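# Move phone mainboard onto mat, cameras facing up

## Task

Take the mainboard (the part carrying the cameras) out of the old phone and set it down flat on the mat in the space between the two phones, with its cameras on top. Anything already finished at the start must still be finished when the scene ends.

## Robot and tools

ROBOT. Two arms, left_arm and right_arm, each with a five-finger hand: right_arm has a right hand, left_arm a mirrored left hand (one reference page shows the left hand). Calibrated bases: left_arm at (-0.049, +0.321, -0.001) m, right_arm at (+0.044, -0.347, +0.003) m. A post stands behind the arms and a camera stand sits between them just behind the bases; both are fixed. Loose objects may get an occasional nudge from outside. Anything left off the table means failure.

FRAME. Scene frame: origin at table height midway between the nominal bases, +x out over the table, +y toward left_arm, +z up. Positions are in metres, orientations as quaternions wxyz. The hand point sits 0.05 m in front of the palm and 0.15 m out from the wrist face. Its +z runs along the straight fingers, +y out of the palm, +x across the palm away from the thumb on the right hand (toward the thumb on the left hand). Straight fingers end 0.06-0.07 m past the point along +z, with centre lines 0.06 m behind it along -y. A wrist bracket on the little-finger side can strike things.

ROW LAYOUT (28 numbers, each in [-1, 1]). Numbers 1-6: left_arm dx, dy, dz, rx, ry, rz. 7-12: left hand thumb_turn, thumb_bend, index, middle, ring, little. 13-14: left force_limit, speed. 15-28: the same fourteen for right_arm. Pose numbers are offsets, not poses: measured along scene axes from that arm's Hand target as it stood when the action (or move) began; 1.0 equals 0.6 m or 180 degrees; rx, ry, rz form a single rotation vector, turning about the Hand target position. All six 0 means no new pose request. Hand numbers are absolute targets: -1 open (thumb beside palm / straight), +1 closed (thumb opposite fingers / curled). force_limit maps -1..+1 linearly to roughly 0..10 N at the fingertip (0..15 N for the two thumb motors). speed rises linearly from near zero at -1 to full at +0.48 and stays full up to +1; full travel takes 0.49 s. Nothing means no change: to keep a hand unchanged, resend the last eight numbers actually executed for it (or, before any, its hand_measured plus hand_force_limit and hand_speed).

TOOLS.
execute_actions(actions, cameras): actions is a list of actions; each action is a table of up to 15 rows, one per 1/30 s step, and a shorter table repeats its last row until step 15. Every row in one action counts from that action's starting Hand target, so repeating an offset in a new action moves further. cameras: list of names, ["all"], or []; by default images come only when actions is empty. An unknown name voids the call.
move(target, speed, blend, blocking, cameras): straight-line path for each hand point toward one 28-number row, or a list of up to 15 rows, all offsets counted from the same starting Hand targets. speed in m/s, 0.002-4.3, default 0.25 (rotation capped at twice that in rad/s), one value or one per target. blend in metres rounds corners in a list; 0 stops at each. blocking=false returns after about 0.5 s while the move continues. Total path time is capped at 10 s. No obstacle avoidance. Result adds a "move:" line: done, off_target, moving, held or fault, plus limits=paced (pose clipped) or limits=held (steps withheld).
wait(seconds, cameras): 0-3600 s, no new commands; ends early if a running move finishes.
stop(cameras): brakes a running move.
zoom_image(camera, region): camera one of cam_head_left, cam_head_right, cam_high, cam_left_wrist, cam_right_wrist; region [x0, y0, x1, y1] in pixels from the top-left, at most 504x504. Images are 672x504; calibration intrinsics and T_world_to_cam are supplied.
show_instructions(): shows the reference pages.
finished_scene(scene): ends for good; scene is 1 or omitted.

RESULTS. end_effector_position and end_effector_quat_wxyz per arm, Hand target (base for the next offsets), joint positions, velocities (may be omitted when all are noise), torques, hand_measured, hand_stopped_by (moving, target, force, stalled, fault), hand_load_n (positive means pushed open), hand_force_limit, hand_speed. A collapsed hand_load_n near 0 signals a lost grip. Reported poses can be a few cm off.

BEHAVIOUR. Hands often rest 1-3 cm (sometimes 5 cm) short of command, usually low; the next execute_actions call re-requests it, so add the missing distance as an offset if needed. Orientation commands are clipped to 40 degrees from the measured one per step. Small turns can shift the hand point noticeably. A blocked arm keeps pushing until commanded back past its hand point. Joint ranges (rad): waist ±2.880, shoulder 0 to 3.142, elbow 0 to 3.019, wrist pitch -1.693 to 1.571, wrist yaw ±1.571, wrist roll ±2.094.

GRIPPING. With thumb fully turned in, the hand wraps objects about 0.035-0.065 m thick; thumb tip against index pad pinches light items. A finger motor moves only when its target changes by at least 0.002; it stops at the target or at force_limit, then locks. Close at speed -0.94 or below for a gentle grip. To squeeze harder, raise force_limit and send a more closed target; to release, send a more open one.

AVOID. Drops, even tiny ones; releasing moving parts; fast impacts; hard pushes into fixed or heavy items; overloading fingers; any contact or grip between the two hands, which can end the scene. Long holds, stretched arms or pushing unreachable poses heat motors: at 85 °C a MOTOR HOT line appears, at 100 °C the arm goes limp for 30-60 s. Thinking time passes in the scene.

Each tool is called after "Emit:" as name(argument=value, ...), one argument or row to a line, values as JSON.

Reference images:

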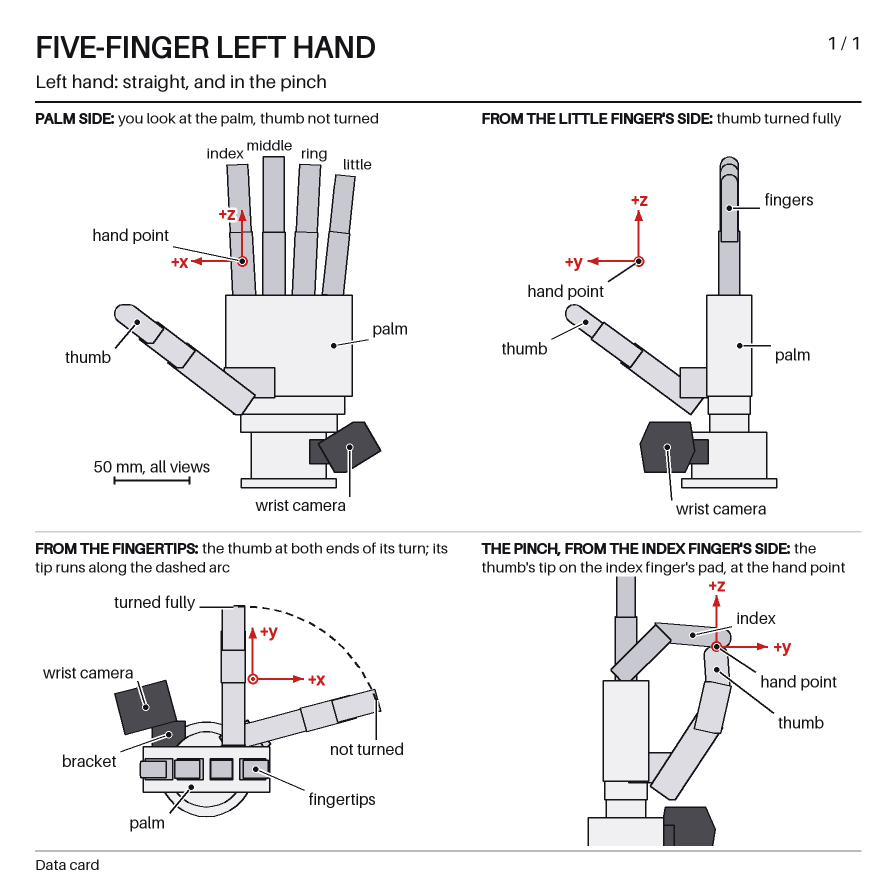

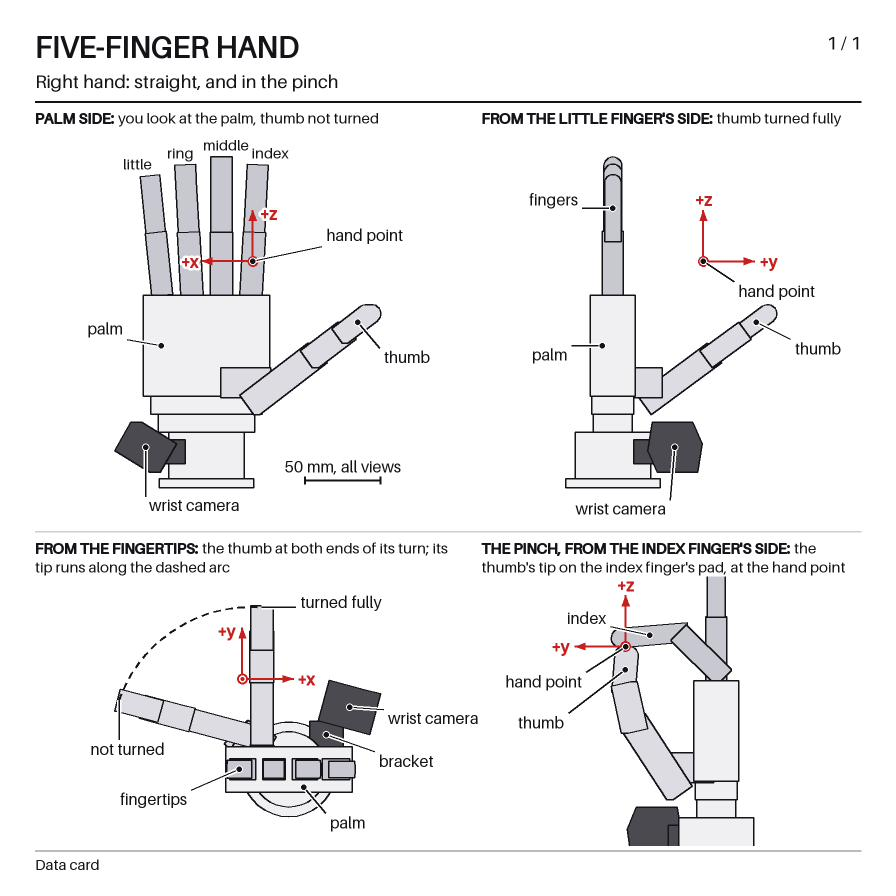

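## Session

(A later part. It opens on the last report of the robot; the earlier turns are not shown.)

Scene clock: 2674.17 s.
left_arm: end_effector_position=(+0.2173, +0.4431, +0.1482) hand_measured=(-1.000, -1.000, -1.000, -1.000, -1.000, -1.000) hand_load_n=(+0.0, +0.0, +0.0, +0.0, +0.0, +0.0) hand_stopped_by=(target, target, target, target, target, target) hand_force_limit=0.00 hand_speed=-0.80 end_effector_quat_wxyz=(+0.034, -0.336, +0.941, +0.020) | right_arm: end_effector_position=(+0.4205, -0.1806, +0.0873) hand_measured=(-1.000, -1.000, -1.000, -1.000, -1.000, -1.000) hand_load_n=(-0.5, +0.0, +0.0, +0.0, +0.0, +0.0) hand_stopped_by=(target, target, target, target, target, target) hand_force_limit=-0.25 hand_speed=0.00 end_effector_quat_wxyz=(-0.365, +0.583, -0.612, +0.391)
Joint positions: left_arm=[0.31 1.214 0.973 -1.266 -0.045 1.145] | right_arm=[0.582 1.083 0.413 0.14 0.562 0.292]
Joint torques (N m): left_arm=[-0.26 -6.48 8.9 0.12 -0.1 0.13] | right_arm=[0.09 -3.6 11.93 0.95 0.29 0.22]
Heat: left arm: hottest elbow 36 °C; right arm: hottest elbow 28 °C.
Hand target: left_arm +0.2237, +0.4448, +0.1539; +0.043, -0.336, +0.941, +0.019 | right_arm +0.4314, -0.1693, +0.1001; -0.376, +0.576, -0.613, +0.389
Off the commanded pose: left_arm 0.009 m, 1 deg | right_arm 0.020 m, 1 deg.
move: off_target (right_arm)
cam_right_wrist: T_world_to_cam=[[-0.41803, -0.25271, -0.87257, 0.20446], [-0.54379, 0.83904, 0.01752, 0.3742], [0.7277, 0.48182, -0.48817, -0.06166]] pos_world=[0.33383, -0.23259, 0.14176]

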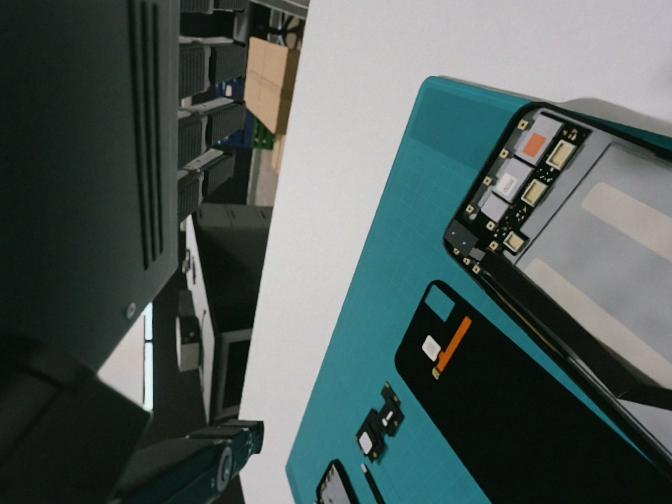

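Emit:
zoom_image(
  camera="cam_right_wrist",
  region=[430, 90, 630, 290],
)

Emit:
zoom_image(
  camera="cam_right_wrist",
  region=[435, 190, 525, 280],
)

Scaled by 2.520 from the camera's image (finer frame: 960x720).

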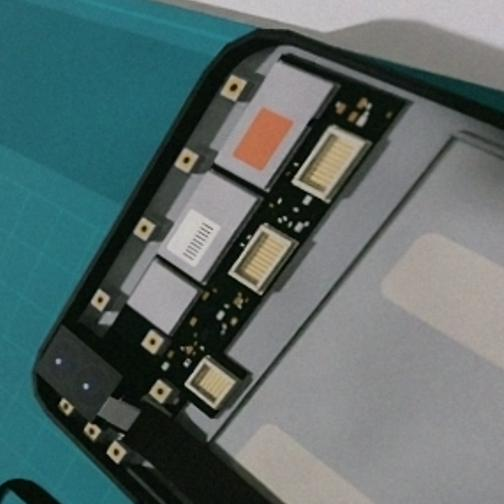

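Scaled by 5.600 from the camera's image (finer frame: 960x720).

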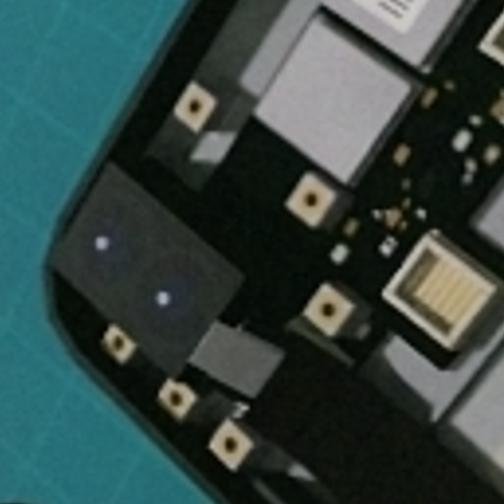

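Emit:
move(
  target=[
    [0,0,0,0,0,0,-1,-1,-1,-1,-1,-1,0,-0.8, 0.0143,0.010,0.075,0,0,0,0.4,-0.23,-1,0.38,-1,-1,-0.25,0],
    [0,0,0,0,0,0,-1,-1,-1,-1,-1,-1,0,-0.8, -0.0017,0.000,-0.083,0,0,0,0.4,-0.23,-1,0.38,-1,-1,-0.25,0],
  ],
  cameras=["cam_right_wrist"],
  speed=[0.2,0.1],
)

Scene clock: 2714.67 s.
left_arm: end_effector_position=(+0.2173, +0.4431, +0.1482) hand_measured=(-1.000, -1.000, -1.000, -1.000, -1.000, -1.000) hand_load_n=(+0.0, +0.0, +0.0, +0.0, +0.0, +0.0) hand_stopped_by=(target, target, target, target, target, target) hand_force_limit=0.00 hand_speed=-0.80 end_effector_quat_wxyz=(+0.034, -0.336, +0.941, +0.020) | right_arm: end_effector_position=(+0.4329, -0.1726, +0.0552) hand_measured=(+0.400, -0.230, -1.000, +0.380, -1.000, -1.000) hand_load_n=(+0.0, +0.0, -0.5, +0.0, +0.0, +0.0) hand_stopped_by=(target, target, target, target, target, target) hand_force_limit=-0.25 hand_speed=0.00 end_effector_quat_wxyz=(-0.374, +0.576, -0.612, +0.392)
Joint positions: left_arm=[0.31 1.214 0.973 -1.266 -0.045 1.145] | right_arm=[0.582 1.242 0.388 0.345 0.564 0.297]
Joint torques (N m): left_arm=[-0.32 -6.59 8.91 0.08 -0.1 0.12] | right_arm=[0.15 -4.72 7.1 2.09 0.29 0.17]
Heat: left arm: hottest elbow 36 °C; right arm: hottest elbow 33 °C.
Hand target: left_arm +0.2237, +0.4448, +0.1539; +0.043, -0.336, +0.941, +0.019 | right_arm +0.4303, -0.1695, +0.0502; -0.375, +0.576, -0.613, +0.389
Off the commanded pose: left_arm 0.009 m, 1 deg | right_arm 0.006 m, 0 deg.
move: done
cam_right_wrist: T_world_to_cam=[[-0.40241, -0.23835, -0.88388, 0.18], [-0.54146, 0.84049, 0.01986, 0.37388], [0.73817, 0.48658, -0.46728, -0.09503]] pos_world=[0.34502, -0.2251, 0.10727]

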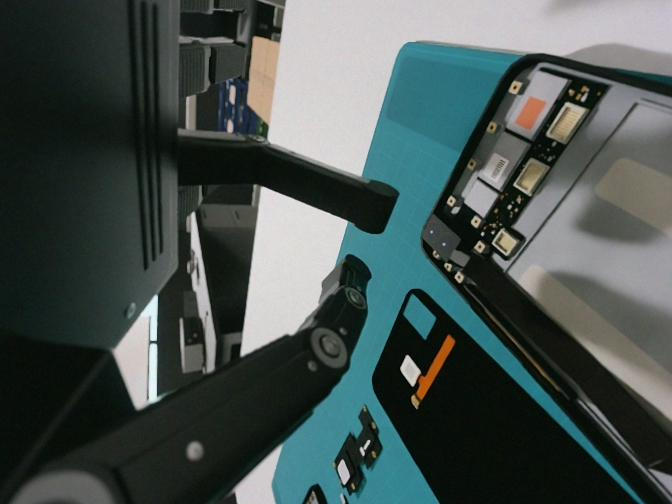

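Emit:
zoom_image(
  camera="cam_right_wrist",
  region=[310, 160, 510, 310],
)

Emit:
zoom_image(
  camera="cam_right_wrist",
  region=[410, 200, 490, 280],
)

Scaled by 2.520 from the camera's image (finer frame: 960x720).

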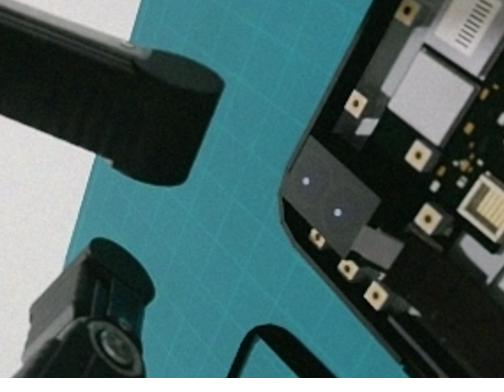

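Scaled by 6.300 from the camera's image (finer frame: 960x720).

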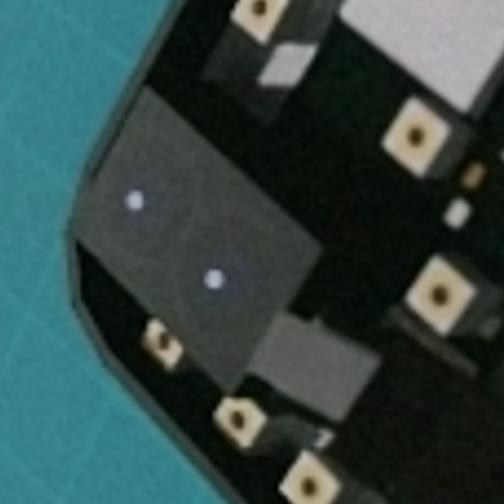

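Emit:
move(
  target=[
    [0,0,0,0,0,0,-1,-1,-1,-1,-1,-1,0,-0.8, 0.005,-0.007,0.055,0,0,-0.004,0.4,-0.23,-1,0.38,-1,-1,-0.25,0],
    [0,0,0,0,0,0,-1,-1,-1,-1,-1,-1,0,-0.8, -0.004,-0.0058,-0.035,0,0,-0.004,0.4,-0.23,-1,0.38,-1,-1,-0.25,0],
  ],
  cameras=["cam_right_wrist"],
  speed=[0.2,0.08],
)

Emit:
zoom_image(
  camera="cam_right_wrist",
  region=[320, 180, 440, 300],
)

Scene clock: 2835.37 s.
left_arm: end_effector_position=(+0.2173, +0.4431, +0.1482) hand_measured=(-1.000, -1.000, -1.000, -1.000, -1.000, -1.000) hand_load_n=(+0.0, +0.0, +0.0, +0.0, +0.0, +0.0) hand_stopped_by=(target, target, target, target, target, target) hand_force_limit=0.00 hand_speed=-0.80 end_effector_quat_wxyz=(+0.034, -0.336, +0.941, +0.020) | right_arm: end_effector_position=(+0.4308, -0.1759, +0.0340) hand_measured=(+0.400, -0.230, -1.000, +0.380, -1.000, -1.000) hand_load_n=(+0.0, +0.0, +0.0, +0.0, +0.0, +0.0) hand_stopped_by=(target, target, target, target, target, target) hand_force_limit=-0.25 hand_speed=0.00 end_effector_quat_wxyz=(-0.372, +0.573, -0.615, +0.395)
Joint positions: left_arm=[0.31 1.214 0.973 -1.266 -0.045 1.145] | right_arm=[0.583 1.315 0.359 0.443 0.575 0.303]
Joint torques (N m): left_arm=[-0.44 -6.42 8.91 0.1 -0.11 0.14] | right_arm=[0.21 -5.01 6.39 1.87 0.29 0.19]
Heat: left arm: hottest elbow 36 °C; right arm: hottest elbow 30 °C.
Hand target: left_arm +0.2237, +0.4448, +0.1539; +0.043, -0.336, +0.941, +0.019 | right_arm +0.4279, -0.1729, +0.0292; -0.373, +0.573, -0.616, +0.391
Off the commanded pose: left_arm 0.009 m, 1 deg | right_arm 0.006 m, 0 deg.
move: done
cam_right_wrist: T_world_to_cam=[[-0.40499, -0.23506, -0.88359, 0.16135], [-0.53167, 0.84675, 0.01843, 0.37289], [0.74384, 0.47724, -0.4679, -0.10584]] pos_world=[0.34232, -0.2273, 0.08617]

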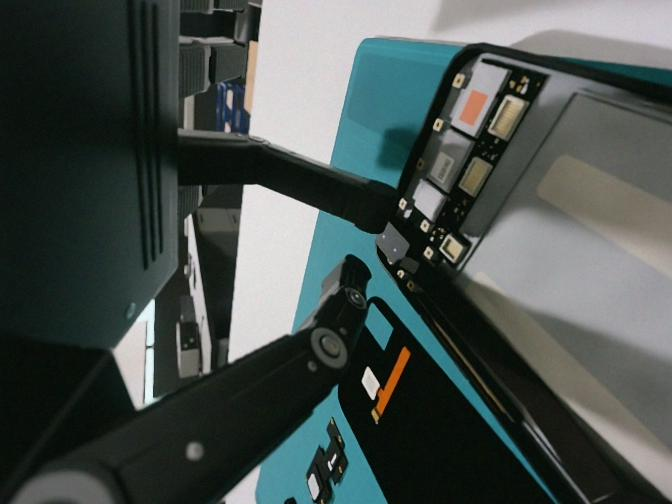

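Scaled by 4.200 from the camera's image (finer frame: 960x720).

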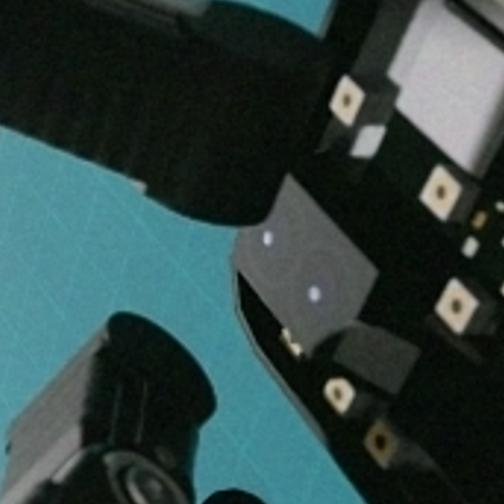

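Emit:
zoom_image(
  camera="cam_right_wrist",
  region=[330, 180, 420, 300],
)

Scaled by 4.200 from the camera's image (finer frame: 960x720).

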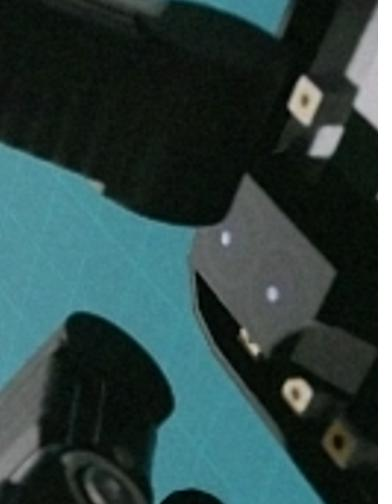

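Emit:
move(
  target=[0,0,0,0,0,0,-1,-1,-1,-1,-1,-1,0,-0.8, -0.001,0.002,-0.0135,0,0,0,0.4,-0.23,-1,0.38,-1,-1,-0.25,0],
  cameras=["cam_right_wrist"],
  speed=0.03,
)

Emit:
zoom_image(
  camera="cam_right_wrist",
  region=[330, 180, 420, 300],
)

Scene clock: 2880.47 s.
left_arm: end_effector_position=(+0.2173, +0.4431, +0.1482) hand_measured=(-1.000, -1.000, -1.000, -1.000, -1.000, -1.000) hand_load_n=(+0.0, +0.0, +0.0, +0.0, +0.0, +0.0) hand_stopped_by=(target, target, target, target, target, target) hand_force_limit=0.00 hand_speed=-0.80 end_effector_quat_wxyz=(+0.034, -0.336, +0.941, +0.020) | right_arm: end_effector_position=(+0.4307, -0.1746, +0.0265) hand_measured=(+0.400, -0.230, -1.000, +0.380, -1.000, -1.000) hand_load_n=(+0.0, +0.0, +0.0, +0.0, +0.0, +0.0) hand_stopped_by=(target, target, target, target, target, target) hand_force_limit=-0.25 hand_speed=0.00 end_effector_quat_wxyz=(-0.372, +0.572, -0.615, +0.395)
Joint positions: left_arm=[0.31 1.214 0.973 -1.266 -0.045 1.145] | right_arm=[0.587 1.35 0.354 0.483 0.58 0.305]
Joint torques (N m): left_arm=[-0.38 -6.36 8.91 0.08 -0.11 0.14] | right_arm=[0.21 -5.13 6.02 1.99 0.28 0.19]
Heat: left arm: hottest elbow 36 °C; right arm: hottest elbow 30 °C.
Hand target: left_arm +0.2237, +0.4448, +0.1539; +0.043, -0.336, +0.941, +0.019 | right_arm +0.4273, -0.1718, +0.0211; -0.373, +0.573, -0.616, +0.391
Off the commanded pose: left_arm 0.009 m, 1 deg | right_arm 0.007 m, 1 deg.
move: done
cam_right_wrist: T_world_to_cam=[[-0.40414, -0.23485, -0.88403, 0.15471], [-0.53139, 0.84694, 0.01794, 0.37177], [0.74451, 0.47702, -0.46708, -0.11033]] pos_world=[0.34223, -0.2259, 0.07857]

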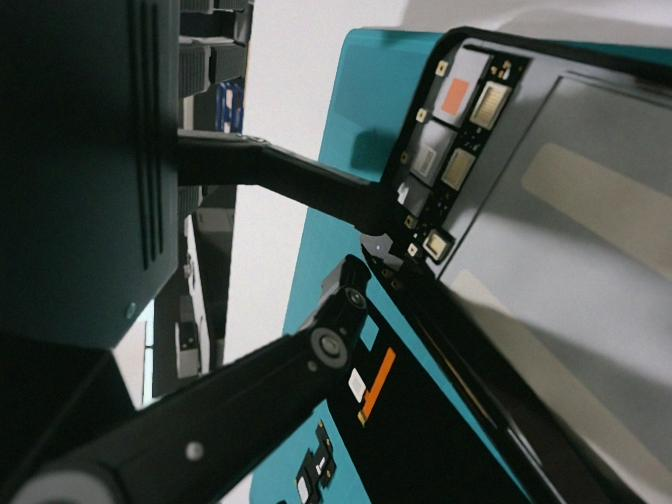

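Scaled by 4.200 from the camera's image (finer frame: 960x720).

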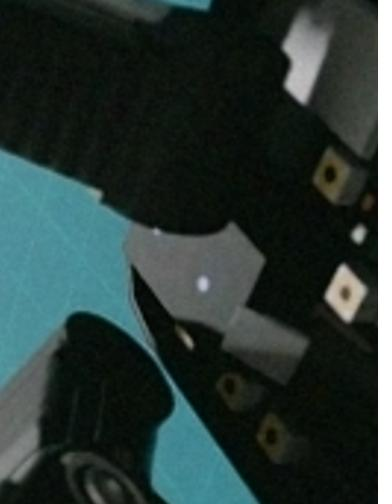

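Emit:
move(
  target=[0,0,0,0,0,0,-1,-1,-1,-1,-1,-1,0,-0.8, -0.002,0,-0.005,0,0,0,0.4,-0.23,-1,0.38,-1,-1,-0.25,0],
  cameras=["cam_right_wrist"],
  speed=0.02,
)

Emit:
zoom_image(
  camera="cam_right_wrist",
  region=[330, 180, 420, 300],
)

Scene clock: 2897.03 s.
left_arm: end_effector_position=(+0.2173, +0.4431, +0.1482) hand_measured=(-1.000, -1.000, -1.000, -1.000, -1.000, -1.000) hand_load_n=(+0.0, +0.0, +0.0, +0.0, +0.0, +0.0) hand_stopped_by=(target, target, target, target, target, target) hand_force_limit=0.00 hand_speed=-0.80 end_effector_quat_wxyz=(+0.034, -0.336, +0.941, +0.020) | right_arm: end_effector_position=(+0.4303, -0.1745, +0.0243) hand_measured=(+0.400, -0.230, -1.000, +0.380, -1.000, -1.000) hand_load_n=(+0.5, +0.0, +0.0, +0.0, -0.5, +0.0) hand_stopped_by=(target, target, target, target, target, target) hand_force_limit=-0.25 hand_speed=0.00 end_effector_quat_wxyz=(-0.372, +0.571, -0.615, +0.396)
Joint positions: left_arm=[0.31 1.214 0.973 -1.266 -0.045 1.145] | right_arm=[0.589 1.359 0.35 0.497 0.583 0.306]
Joint torques (N m): left_arm=[-0.56 -6.59 8.94 0.06 -0.11 0.14] | right_arm=[0.26 -5.3 5.83 1.91 0.24 0.19]
Heat: left arm: hottest elbow 36 °C; right arm: hottest elbow 29 °C.
Hand target: left_arm +0.2237, +0.4448, +0.1539; +0.043, -0.336, +0.941, +0.019 | right_arm +0.4261, -0.1716, +0.0180; -0.373, +0.573, -0.616, +0.391
Off the commanded pose: left_arm 0.009 m, 1 deg | right_arm 0.008 m, 1 deg.
move: done
cam_right_wrist: T_world_to_cam=[[-0.40249, -0.23386, -0.88505, 0.15211], [-0.5307, 0.84738, 0.01744, 0.37131], [0.74589, 0.47671, -0.46518, -0.11174]] pos_world=[0.34163, -0.22581, 0.07617]

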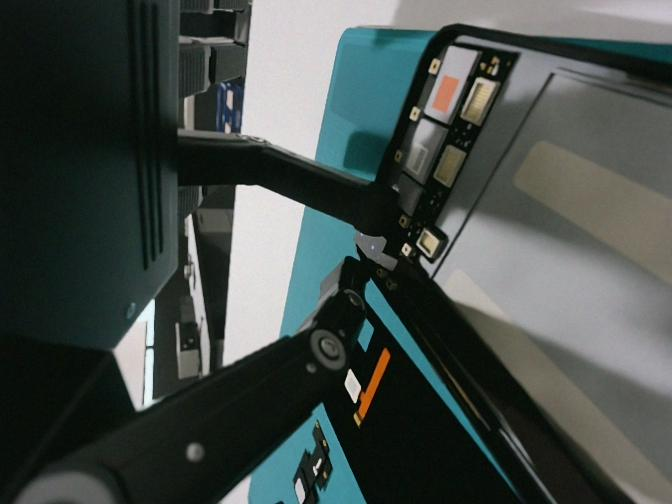

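Scaled by 4.200 from the camera's image (finer frame: 960x720).

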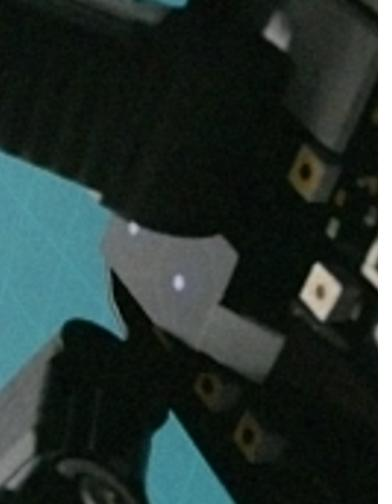

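Emit:
move(
  target=[0,0,0,0,0,0,-1,-1,-1,-1,-1,-1,0,-0.8, 0,0,0,0,0,0,0.9,-0.23,-1,0.38,-1,-1,-0.5,-0.8],
  cameras=["cam_right_wrist"],
  speed=0.02,
)

Emit:
zoom_image(
  camera="cam_right_wrist",
  region=[330, 180, 420, 300],
)

Scene clock: 2909.47 s.
left_arm: end_effector_position=(+0.2173, +0.4431, +0.1482) hand_measured=(-1.000, -1.000, -1.000, -1.000, -1.000, -1.000) hand_load_n=(+0.0, +0.0, +0.0, +0.0, +0.0, +0.0) hand_stopped_by=(target, target, target, target, target, target) hand_force_limit=0.00 hand_speed=-0.80 end_effector_quat_wxyz=(+0.034, -0.336, +0.941, +0.020) | right_arm: end_effector_position=(+0.4303, -0.1742, +0.0245) hand_measured=(+0.436, -0.230, -1.000, +0.380, -1.000, -1.000) hand_load_n=(+5.5, +1.0, +0.0, +0.0, +0.0, +0.0) hand_stopped_by=(force, target, target, target, target, target) hand_force_limit=-0.50 hand_speed=-0.80 end_effector_quat_wxyz=(-0.373, +0.571, -0.615, +0.396)
Joint positions: left_arm=[0.31 1.214 0.973 -1.266 -0.045 1.145] | right_arm=[0.59 1.359 0.35 0.498 0.583 0.307]
Joint torques (N m): left_arm=[-0.32 -6.48 8.92 0.09 -0.1 0.14] | right_arm=[0.21 -5.13 5.83 1.94 0.25 0.19]
Heat: left arm: hottest elbow 36 °C; right arm: hottest elbow 30 °C.
Hand target: left_arm +0.2237, +0.4448, +0.1539; +0.043, -0.336, +0.941, +0.019 | right_arm +0.4261, -0.1717, +0.0181; -0.373, +0.573, -0.616, +0.391
Off the commanded pose: left_arm 0.009 m, 1 deg | right_arm 0.008 m, 1 deg.
move: done
cam_right_wrist: T_world_to_cam=[[-0.40194, -0.23253, -0.88565, 0.15231], [-0.53064, 0.8474, 0.01834, 0.37106], [0.74623, 0.47734, -0.46399, -0.1119]] pos_world=[0.34162, -0.2256, 0.07617]

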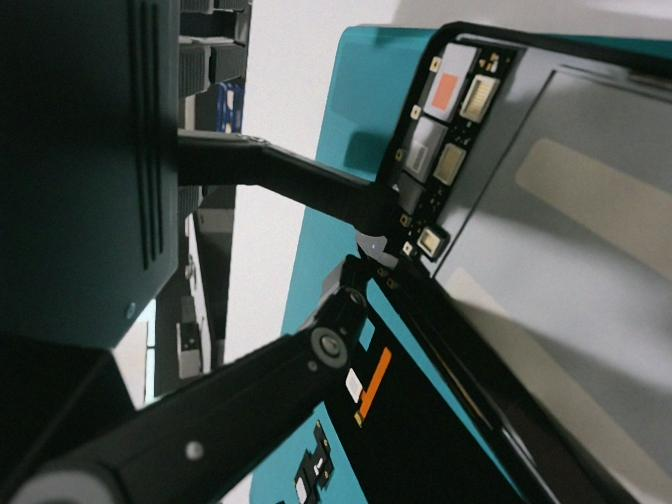

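Scaled by 4.200 from the camera's image (finer frame: 960x720).

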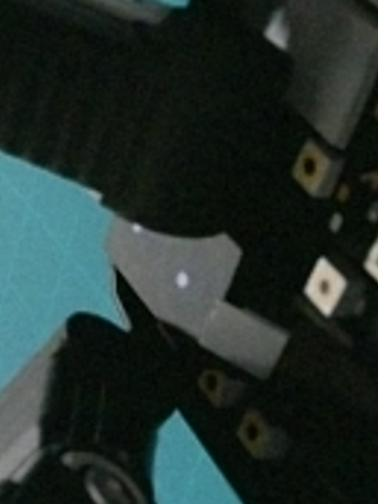

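Emit:
move(
  target=[
    [0,0,0,0,0,0,-1,-1,-1,-1,-1,-1,0,-0.8, 0,0,0,0,0,0,0.35,-0.23,-1,0.38,-1,-1,-0.5,-0.5],
    [0,0,0,0,0,0,-1,-1,-1,-1,-1,-1,0,-0.8, 0,0,0,0,0,0,0.35,-0.13,-1,0.38,-1,-1,-0.5,-0.5],
    [0,0,0,0,0,0,-1,-1,-1,-1,-1,-1,0,-0.8, 0,0,0,0,0,0,0.9,-0.13,-1,0.38,-1,-1,-0.5,-0.8],
  ],
  cameras=["cam_right_wrist"],
  speed=0.02,
)

Emit:
zoom_image(
  camera="cam_right_wrist",
  region=[330, 180, 420, 300],
)

Scene clock: 2933.37 s.
left_arm: end_effector_position=(+0.2173, +0.4431, +0.1482) hand_measured=(-1.000, -1.000, -1.000, -1.000, -1.000, -1.000) hand_load_n=(+0.0, +0.0, +0.0, +0.0, +0.0, +0.0) hand_stopped_by=(target, target, target, target, target, target) hand_force_limit=0.00 hand_speed=-0.80 end_effector_quat_wxyz=(+0.034, -0.336, +0.941, +0.020) | right_arm: end_effector_position=(+0.4303, -0.1742, +0.0244) hand_measured=(+0.568, -0.130, -1.000, +0.380, -1.000, -1.000) hand_load_n=(+5.5, +1.0, +0.0, +0.0, +0.0, +0.0) hand_stopped_by=(force, target, target, target, target, target) hand_force_limit=-0.50 hand_speed=-0.80 end_effector_quat_wxyz=(-0.373, +0.571, -0.615, +0.396)
Joint positions: left_arm=[0.31 1.214 0.973 -1.266 -0.045 1.145] | right_arm=[0.59 1.36 0.35 0.499 0.583 0.307]
Joint torques (N m): left_arm=[-0.32 -6.42 8.91 0.12 -0.1 0.12] | right_arm=[0.15 -5.19 5.83 1.89 0.22 0.18]
Heat: left arm: hottest elbow 36 °C; right arm: hottest elbow 30 °C.
Hand target: left_arm +0.2237, +0.4448, +0.1539; +0.043, -0.336, +0.941, +0.019 | right_arm +0.4261, -0.1717, +0.0180; -0.373, +0.573, -0.616, +0.391
Off the commanded pose: left_arm 0.009 m, 1 deg | right_arm 0.008 m, 1 deg.
move: done
cam_right_wrist: T_world_to_cam=[[-0.40179, -0.23273, -0.88567, 0.15215], [-0.53037, 0.84758, 0.01789, 0.37096], [0.74651, 0.47692, -0.46398, -0.11218]] pos_world=[0.34162, -0.22551, 0.07607]

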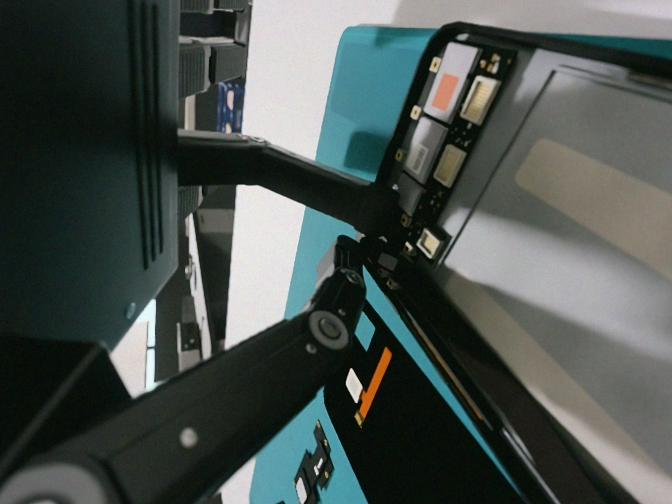

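Scaled by 4.200 from the camera's image (finer frame: 960x720).

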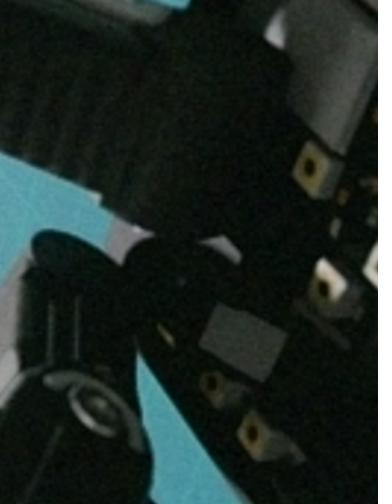

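Emit:
move(
  target=[0,0,0,0,0,0,-1,-1,-1,-1,-1,-1,0,-0.8, 0,0,0,0,0,0,0.95,-0.13,-1,0.38,-1,-1,0.1,-0.85],
  cameras=["cam_right_wrist"],
  speed=0.02,
)

Emit:
zoom_image(
  camera="cam_right_wrist",
  region=[330, 180, 420, 300],
)

Scene clock: 2958.43 s.
left_arm: end_effector_position=(+0.2173, +0.4431, +0.1482) hand_measured=(-1.000, -1.000, -1.000, -1.000, -1.000, -1.000) hand_load_n=(+0.0, +0.0, +0.0, +0.0, +0.0, +0.0) hand_stopped_by=(target, target, target, target, target, target) hand_force_limit=0.00 hand_speed=-0.80 end_effector_quat_wxyz=(+0.034, -0.336, +0.941, +0.020) | right_arm: end_effector_position=(+0.4304, -0.1740, +0.0245) hand_measured=(+0.830, -0.130, -1.000, +0.380, -1.000, -1.000) hand_load_n=(+9.5, +0.0, +0.0, +0.0, +0.0, +0.0) hand_stopped_by=(force, target, target, target, target, target) hand_force_limit=0.10 hand_speed=-0.85 end_effector_quat_wxyz=(-0.373, +0.571, -0.615, +0.396)
Joint positions: left_arm=[0.31 1.214 0.973 -1.266 -0.045 1.145] | right_arm=[0.591 1.36 0.35 0.499 0.584 0.308]
Joint torques (N m): left_arm=[-0.44 -6.48 8.92 0.08 -0.11 0.14] | right_arm=[0.15 -5.19 5.83 1.88 0.21 0.18]
Heat: left arm: hottest elbow 36 °C; right arm: hottest elbow 30 °C.
Hand target: left_arm +0.2237, +0.4448, +0.1539; +0.043, -0.336, +0.941, +0.019 | right_arm +0.4261, -0.1717, +0.0180; -0.373, +0.573, -0.616, +0.391
Off the commanded pose: left_arm 0.009 m, 1 deg | right_arm 0.008 m, 1 deg.
move: done
cam_right_wrist: T_world_to_cam=[[-0.40146, -0.23234, -0.88592, 0.15217], [-0.5303, 0.84762, 0.01801, 0.37085], [0.74673, 0.47704, -0.46349, -0.11232]] pos_world=[0.34162, -0.2254, 0.07607]

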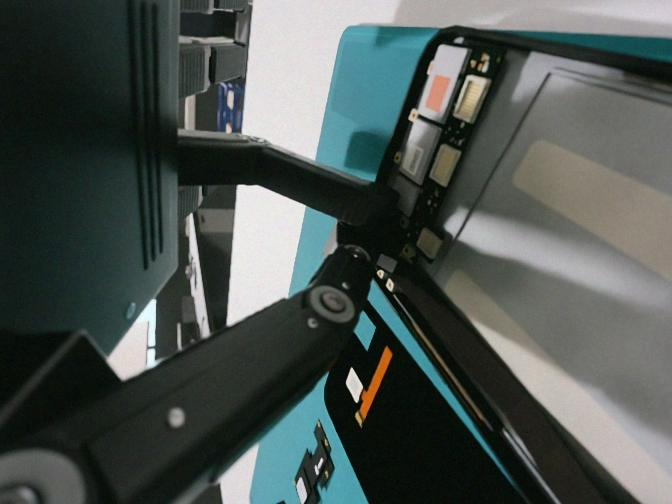

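Scaled by 4.200 from the camera's image (finer frame: 960x720).

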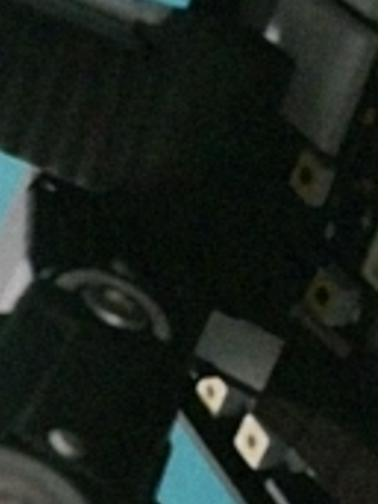

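Emit:
move(
  target=[
    [0,0,0,0,0,0,-1,-1,-1,-1,-1,-1,0,-0.8, 0,0,0,0,0,0,0.35,-0.13,-1,0.38,-1,-1,-0.5,-0.5],
    [0,0,0,0,0,0,-1,-1,-1,-1,-1,-1,0,-0.8, 0,0,0,0,0,0,0.35,-0.185,-1,0.38,-1,-1,-0.5,-0.5],
    [0,0,0,0,0,0,-1,-1,-1,-1,-1,-1,0,-0.8, 0,0,0,0,0,0,0.9,-0.185,-1,0.38,-1,-1,-0.5,-0.85],
  ],
  cameras=["cam_right_wrist"],
  speed=0.02,
)

Emit:
zoom_image(
  camera="cam_right_wrist",
  region=[330, 180, 420, 300],
)

Scene clock: 2982.97 s.
left_arm: end_effector_position=(+0.2173, +0.4431, +0.1482) hand_measured=(-1.000, -1.000, -1.000, -1.000, -1.000, -1.000) hand_load_n=(+0.0, +0.0, +0.0, +0.0, +0.0, +0.0) hand_stopped_by=(target, target, target, target, target, target) hand_force_limit=0.00 hand_speed=-0.80 end_effector_quat_wxyz=(+0.034, -0.336, +0.941, +0.020) | right_arm: end_effector_position=(+0.4304, -0.1736, +0.0247) hand_measured=(+0.562, -0.186, -1.000, +0.380, -1.000, -1.000) hand_load_n=(+4.5, +0.0, +0.0, +0.0, +0.0, +0.0) hand_stopped_by=(force, target, target, target, target, target) hand_force_limit=-0.50 hand_speed=-0.85 end_effector_quat_wxyz=(-0.374, +0.570, -0.615, +0.396)
Joint positions: left_arm=[0.31 1.214 0.973 -1.266 -0.045 1.145] | right_arm=[0.591 1.36 0.35 0.5 0.584 0.309]
Joint torques (N m): left_arm=[-0.32 -6.53 8.92 0.1 -0.1 0.14] | right_arm=[0.09 -5.19 5.85 1.85 0.21 0.17]
Heat: left arm: hottest elbow 36 °C; right arm: hottest elbow 30 °C.
Hand target: left_arm +0.2237, +0.4448, +0.1539; +0.043, -0.336, +0.941, +0.019 | right_arm +0.4261, -0.1716, +0.0181; -0.373, +0.573, -0.616, +0.391
Off the commanded pose: left_arm 0.009 m, 1 deg | right_arm 0.008 m, 1 deg.
move: done
cam_right_wrist: T_world_to_cam=[[-0.40071, -0.23112, -0.88658, 0.15238], [-0.53056, 0.84743, 0.01888, 0.37044], [0.74695, 0.47795, -0.4622, -0.11235]] pos_world=[0.34152, -0.22501, 0.07617]

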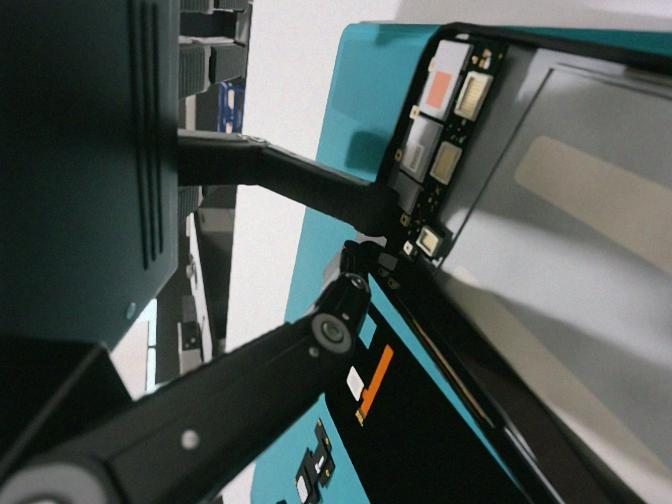

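Scaled by 4.200 from the camera's image (finer frame: 960x720).

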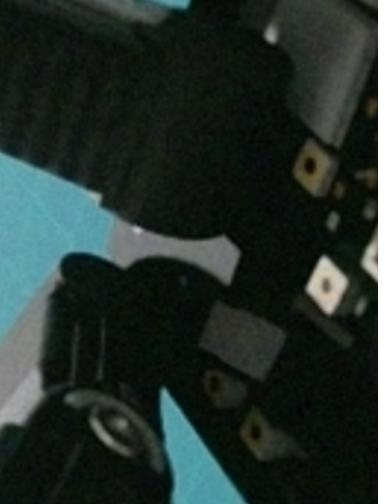

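Emit:
zoom_image(
  camera="cam_right_wrist",
  region=[335, 215, 405, 285],
)

Scaled by 7.200 from the camera's image (finer frame: 960x720).

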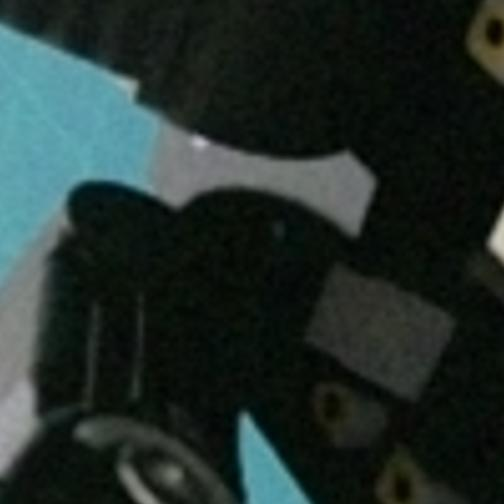

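Emit:
move(
  target=[0,0,0,0,0,0,-1,-1,-1,-1,-1,-1,0,-0.8, 0,0,0,0,0,0,0.8,-0.185,-1,0.38,-1,-1,-0.15,-0.9],
  cameras=["cam_right_wrist"],
  speed=0.02,
)

Emit:
zoom_image(
  camera="cam_right_wrist",
  region=[335, 215, 405, 285],
)

Scene clock: 3102.53 s.
left_arm: end_effector_position=(+0.2173, +0.4431, +0.1482) hand_measured=(-1.000, -1.000, -1.000, -1.000, -1.000, -1.000) hand_load_n=(+0.0, +0.0, +0.0, +0.0, +0.0, +0.0) hand_stopped_by=(target, target, target, target, target, target) hand_force_limit=0.00 hand_speed=-0.80 end_effector_quat_wxyz=(+0.034, -0.336, +0.941, +0.020) | right_arm: end_effector_position=(+0.4304, -0.1736, +0.0247) hand_measured=(+0.574, -0.186, -1.000, +0.380, -1.000, -1.000) hand_load_n=(+7.0, +0.5, +0.0, +0.0, +0.0, +0.0) hand_stopped_by=(force, target, target, target, target, target) hand_force_limit=-0.15 hand_speed=-0.90 end_effector_quat_wxyz=(-0.374, +0.570, -0.615, +0.396)
Joint positions: left_arm=[0.31 1.214 0.973 -1.266 -0.045 1.145] | right_arm=[0.591 1.36 0.35 0.5 0.584 0.309]
Joint torques (N m): left_arm=[-0.26 -6.53 8.92 0.08 -0.11 0.13] | right_arm=[0.09 -5.19 5.83 1.85 0.21 0.17]
Heat: left arm: hottest elbow 36 °C; right arm: hottest elbow 30 °C.
Hand target: left_arm +0.2237, +0.4448, +0.1539; +0.043, -0.336, +0.941, +0.019 | right_arm +0.4261, -0.1716, +0.0181; -0.373, +0.573, -0.616, +0.391
Off the commanded pose: left_arm 0.009 m, 1 deg | right_arm 0.008 m, 1 deg.
move: done
cam_right_wrist: T_world_to_cam=[[-0.40071, -0.23112, -0.88658, 0.15238], [-0.53056, 0.84743, 0.01888, 0.37044], [0.74695, 0.47795, -0.4622, -0.11235]] pos_world=[0.34152, -0.22501, 0.07617]

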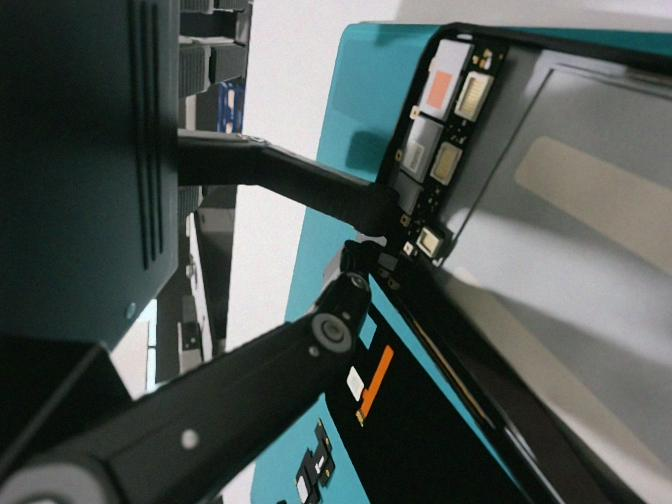

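Scaled by 7.200 from the camera's image (finer frame: 960x720).

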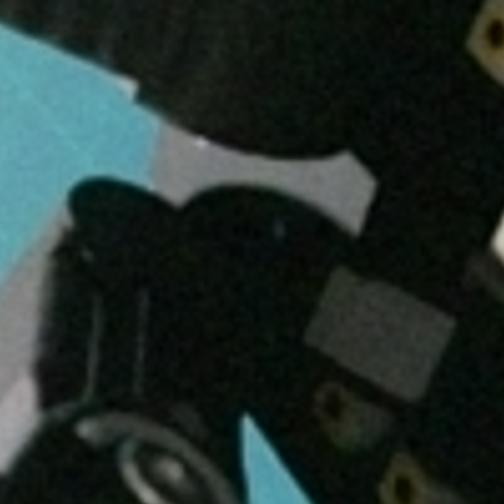

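Emit:
move(
  target=[0,0,0,0,0,0,-1,-1,-1,-1,-1,-1,0,-0.8, 0.0068,0.0045,0.040,0.0102,-0.0152,0,0.8,-0.185,-1,0.38,-1,-1,-0.15,-0.9],
  cameras=["cam_right_wrist"],
  speed=0.03,
)

Emit:
zoom_image(
  camera="cam_right_wrist",
  region=[330, 180, 450, 300],
)

Scene clock: 3168.40 s.
left_arm: end_effector_position=(+0.2173, +0.4431, +0.1482) hand_measured=(-1.000, -1.000, -1.000, -1.000, -1.000, -1.000) hand_load_n=(+0.0, +0.0, +0.0, +0.0, +0.0, +0.0) hand_stopped_by=(target, target, target, target, target, target) hand_force_limit=0.00 hand_speed=-0.80 end_effector_quat_wxyz=(+0.034, -0.336, +0.941, +0.020) | right_arm: end_effector_position=(+0.4329, -0.1720, +0.0404) hand_measured=(+0.574, -0.186, -1.000, +0.380, -1.000, -1.000) hand_load_n=(+6.0, +1.0, +0.0, +0.0, +0.0, +0.0) hand_stopped_by=(force, target, target, target, target, target) hand_force_limit=-0.15 hand_speed=-0.90 end_effector_quat_wxyz=(-0.390, +0.560, -0.613, +0.398)
Joint positions: left_arm=[0.31 1.214 0.973 -1.266 -0.045 1.145] | right_arm=[0.591 1.318 0.347 0.5 0.584 0.309]
Joint torques (N m): left_arm=[-0.5 -6.42 8.95 0.1 -0.11 0.13] | right_arm=[0.09 -6.65 6.24 1.62 0.19 0.17]
Heat: left arm: hottest elbow 37 °C; right arm: hottest elbow 30 °C.
Hand target: left_arm +0.2237, +0.4448, +0.1539; +0.043, -0.336, +0.941, +0.019 | right_arm +0.4301, -0.1690, +0.0419; +0.397, -0.557, +0.613, -0.395
Off the commanded pose: left_arm 0.009 m, 1 deg | right_arm 0.004 m, 1 deg.
move: done
cam_right_wrist: T_world_to_cam=[[-0.37106, -0.21152, -0.9042, 0.15895], [-0.53124, 0.84699, 0.01986, 0.37032], [0.76165, 0.48771, -0.42665, -0.11384]] pos_world=[0.34241, -0.22451, 0.08779]

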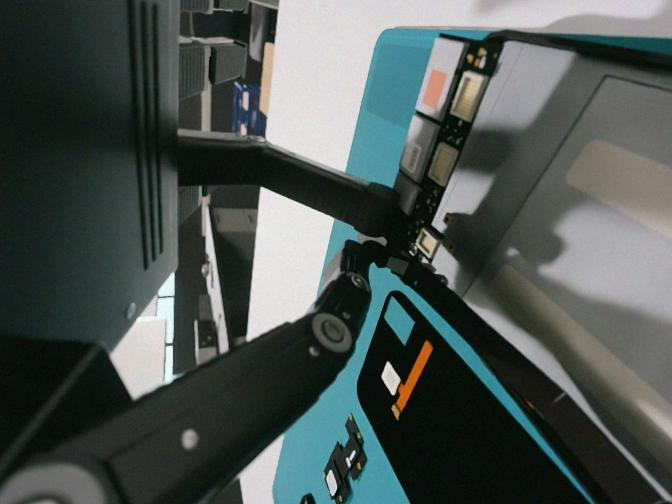

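Scaled by 4.200 from the camera's image (finer frame: 960x720).

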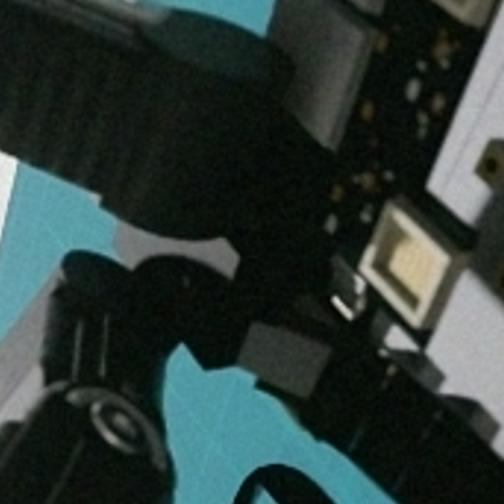

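Emit:
wait(
  seconds=0.5,
  cameras=["cam_high","cam_head_left","cam_right_wrist"],
)

Emit:
zoom_image(
  camera="cam_high",
  region=[235, 240, 365, 370],
)

Emit:
zoom_image(
  camera="cam_right_wrist",
  region=[370, 20, 670, 320],
)

Scene clock: 3176.93 s.
left_arm: end_effector_position=(+0.2173, +0.4431, +0.1482) hand_measured=(-1.000, -1.000, -1.000, -1.000, -1.000, -1.000) hand_load_n=(+0.0, +0.0, +0.0, +0.0, +0.0, +0.0) hand_stopped_by=(target, target, target, target, target, target) hand_force_limit=0.00 hand_speed=-0.80 end_effector_quat_wxyz=(+0.034, -0.336, +0.941, +0.020) | right_arm: end_effector_position=(+0.4329, -0.1720, +0.0404) hand_measured=(+0.574, -0.186, -1.000, +0.380, -1.000, -1.000) hand_load_n=(+6.0, +1.0, +0.0, +0.0, +0.0, -0.5) hand_stopped_by=(force, target, target, target, target, target) hand_force_limit=-0.15 hand_speed=-0.90 end_effector_quat_wxyz=(-0.390, +0.560, -0.613, +0.398)
Joint positions: left_arm=[0.31 1.214 0.973 -1.266 -0.045 1.145] | right_arm=[0.591 1.318 0.347 0.5 0.584 0.309]
Joint torques (N m): left_arm=[-0.5 -6.53 8.92 0.12 -0.1 0.13] | right_arm=[0.03 -6.65 6.24 1.63 0.19 0.17]
Heat: left arm: hottest elbow 37 °C; right arm: hottest elbow 29 °C.
Hand target: left_arm +0.2237, +0.4448, +0.1539; +0.043, -0.336, +0.941, +0.019 | right_arm +0.4301, -0.1690, +0.0419; +0.397, -0.557, +0.613, -0.395
Off the commanded pose: left_arm 0.009 m, 1 deg | right_arm 0.004 m, 1 deg.
wait: 0.50 s; at rest from the start
cam_right_wrist: T_world_to_cam=[[-0.37106, -0.21152, -0.9042, 0.15895], [-0.53124, 0.84699, 0.01986, 0.37032], [0.76165, 0.48771, -0.42665, -0.11384]] pos_world=[0.34241, -0.22451, 0.08779]
Images, in order (width x height): cam_head_left 672x504, cam_high 672x504, cam_right_wrist 672x504.

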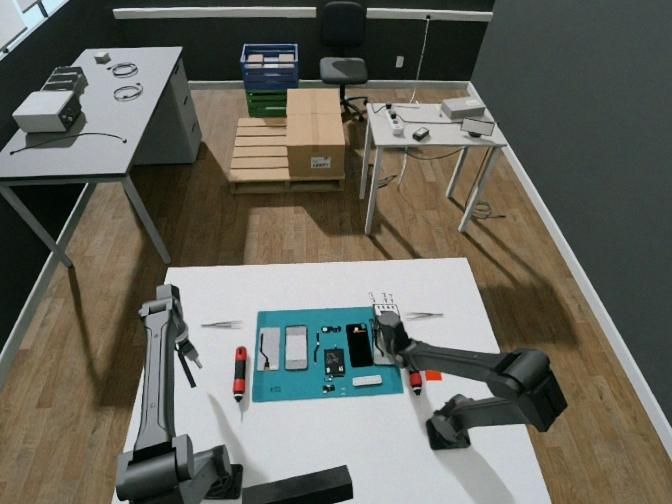

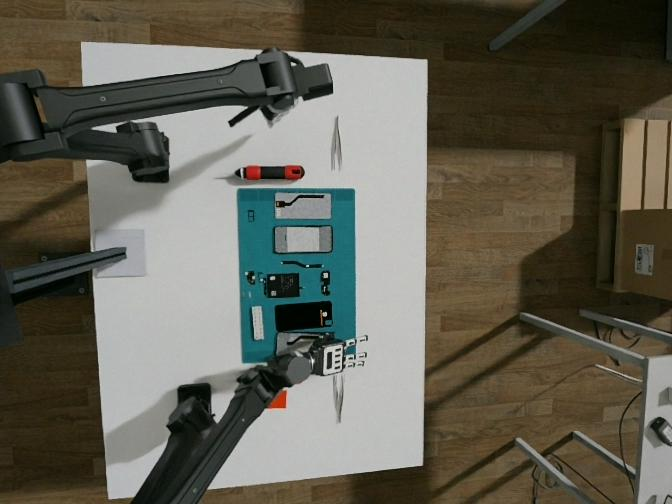

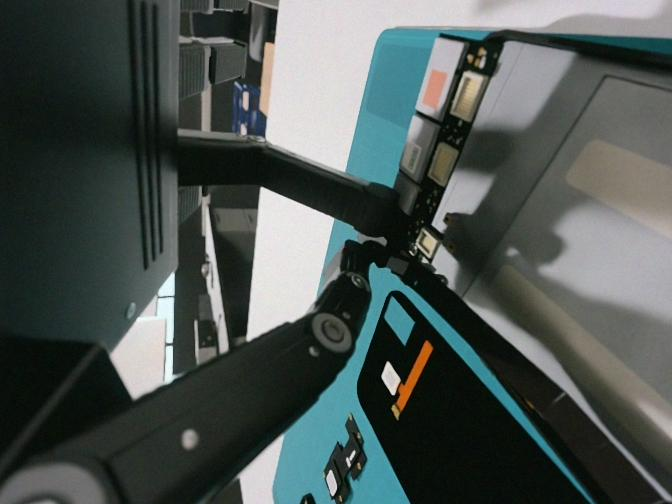

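Scaled by 3.877 from the camera's image (finer frame: 960x720).

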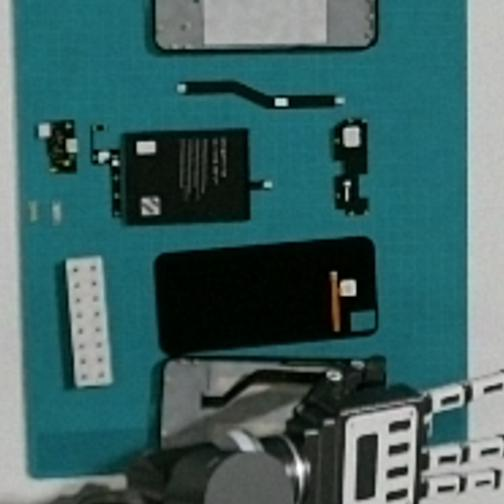

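Scaled by 1.680 from the camera's image (finer frame: 960x720).

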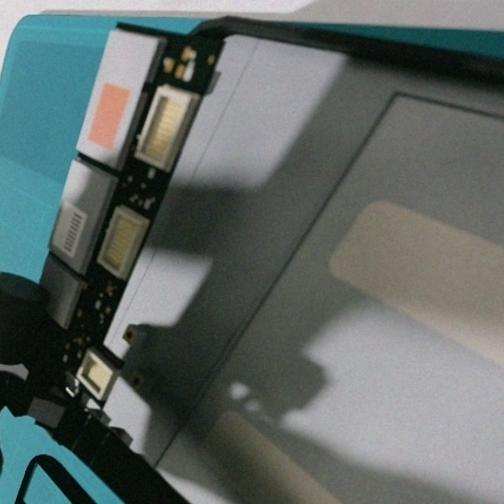

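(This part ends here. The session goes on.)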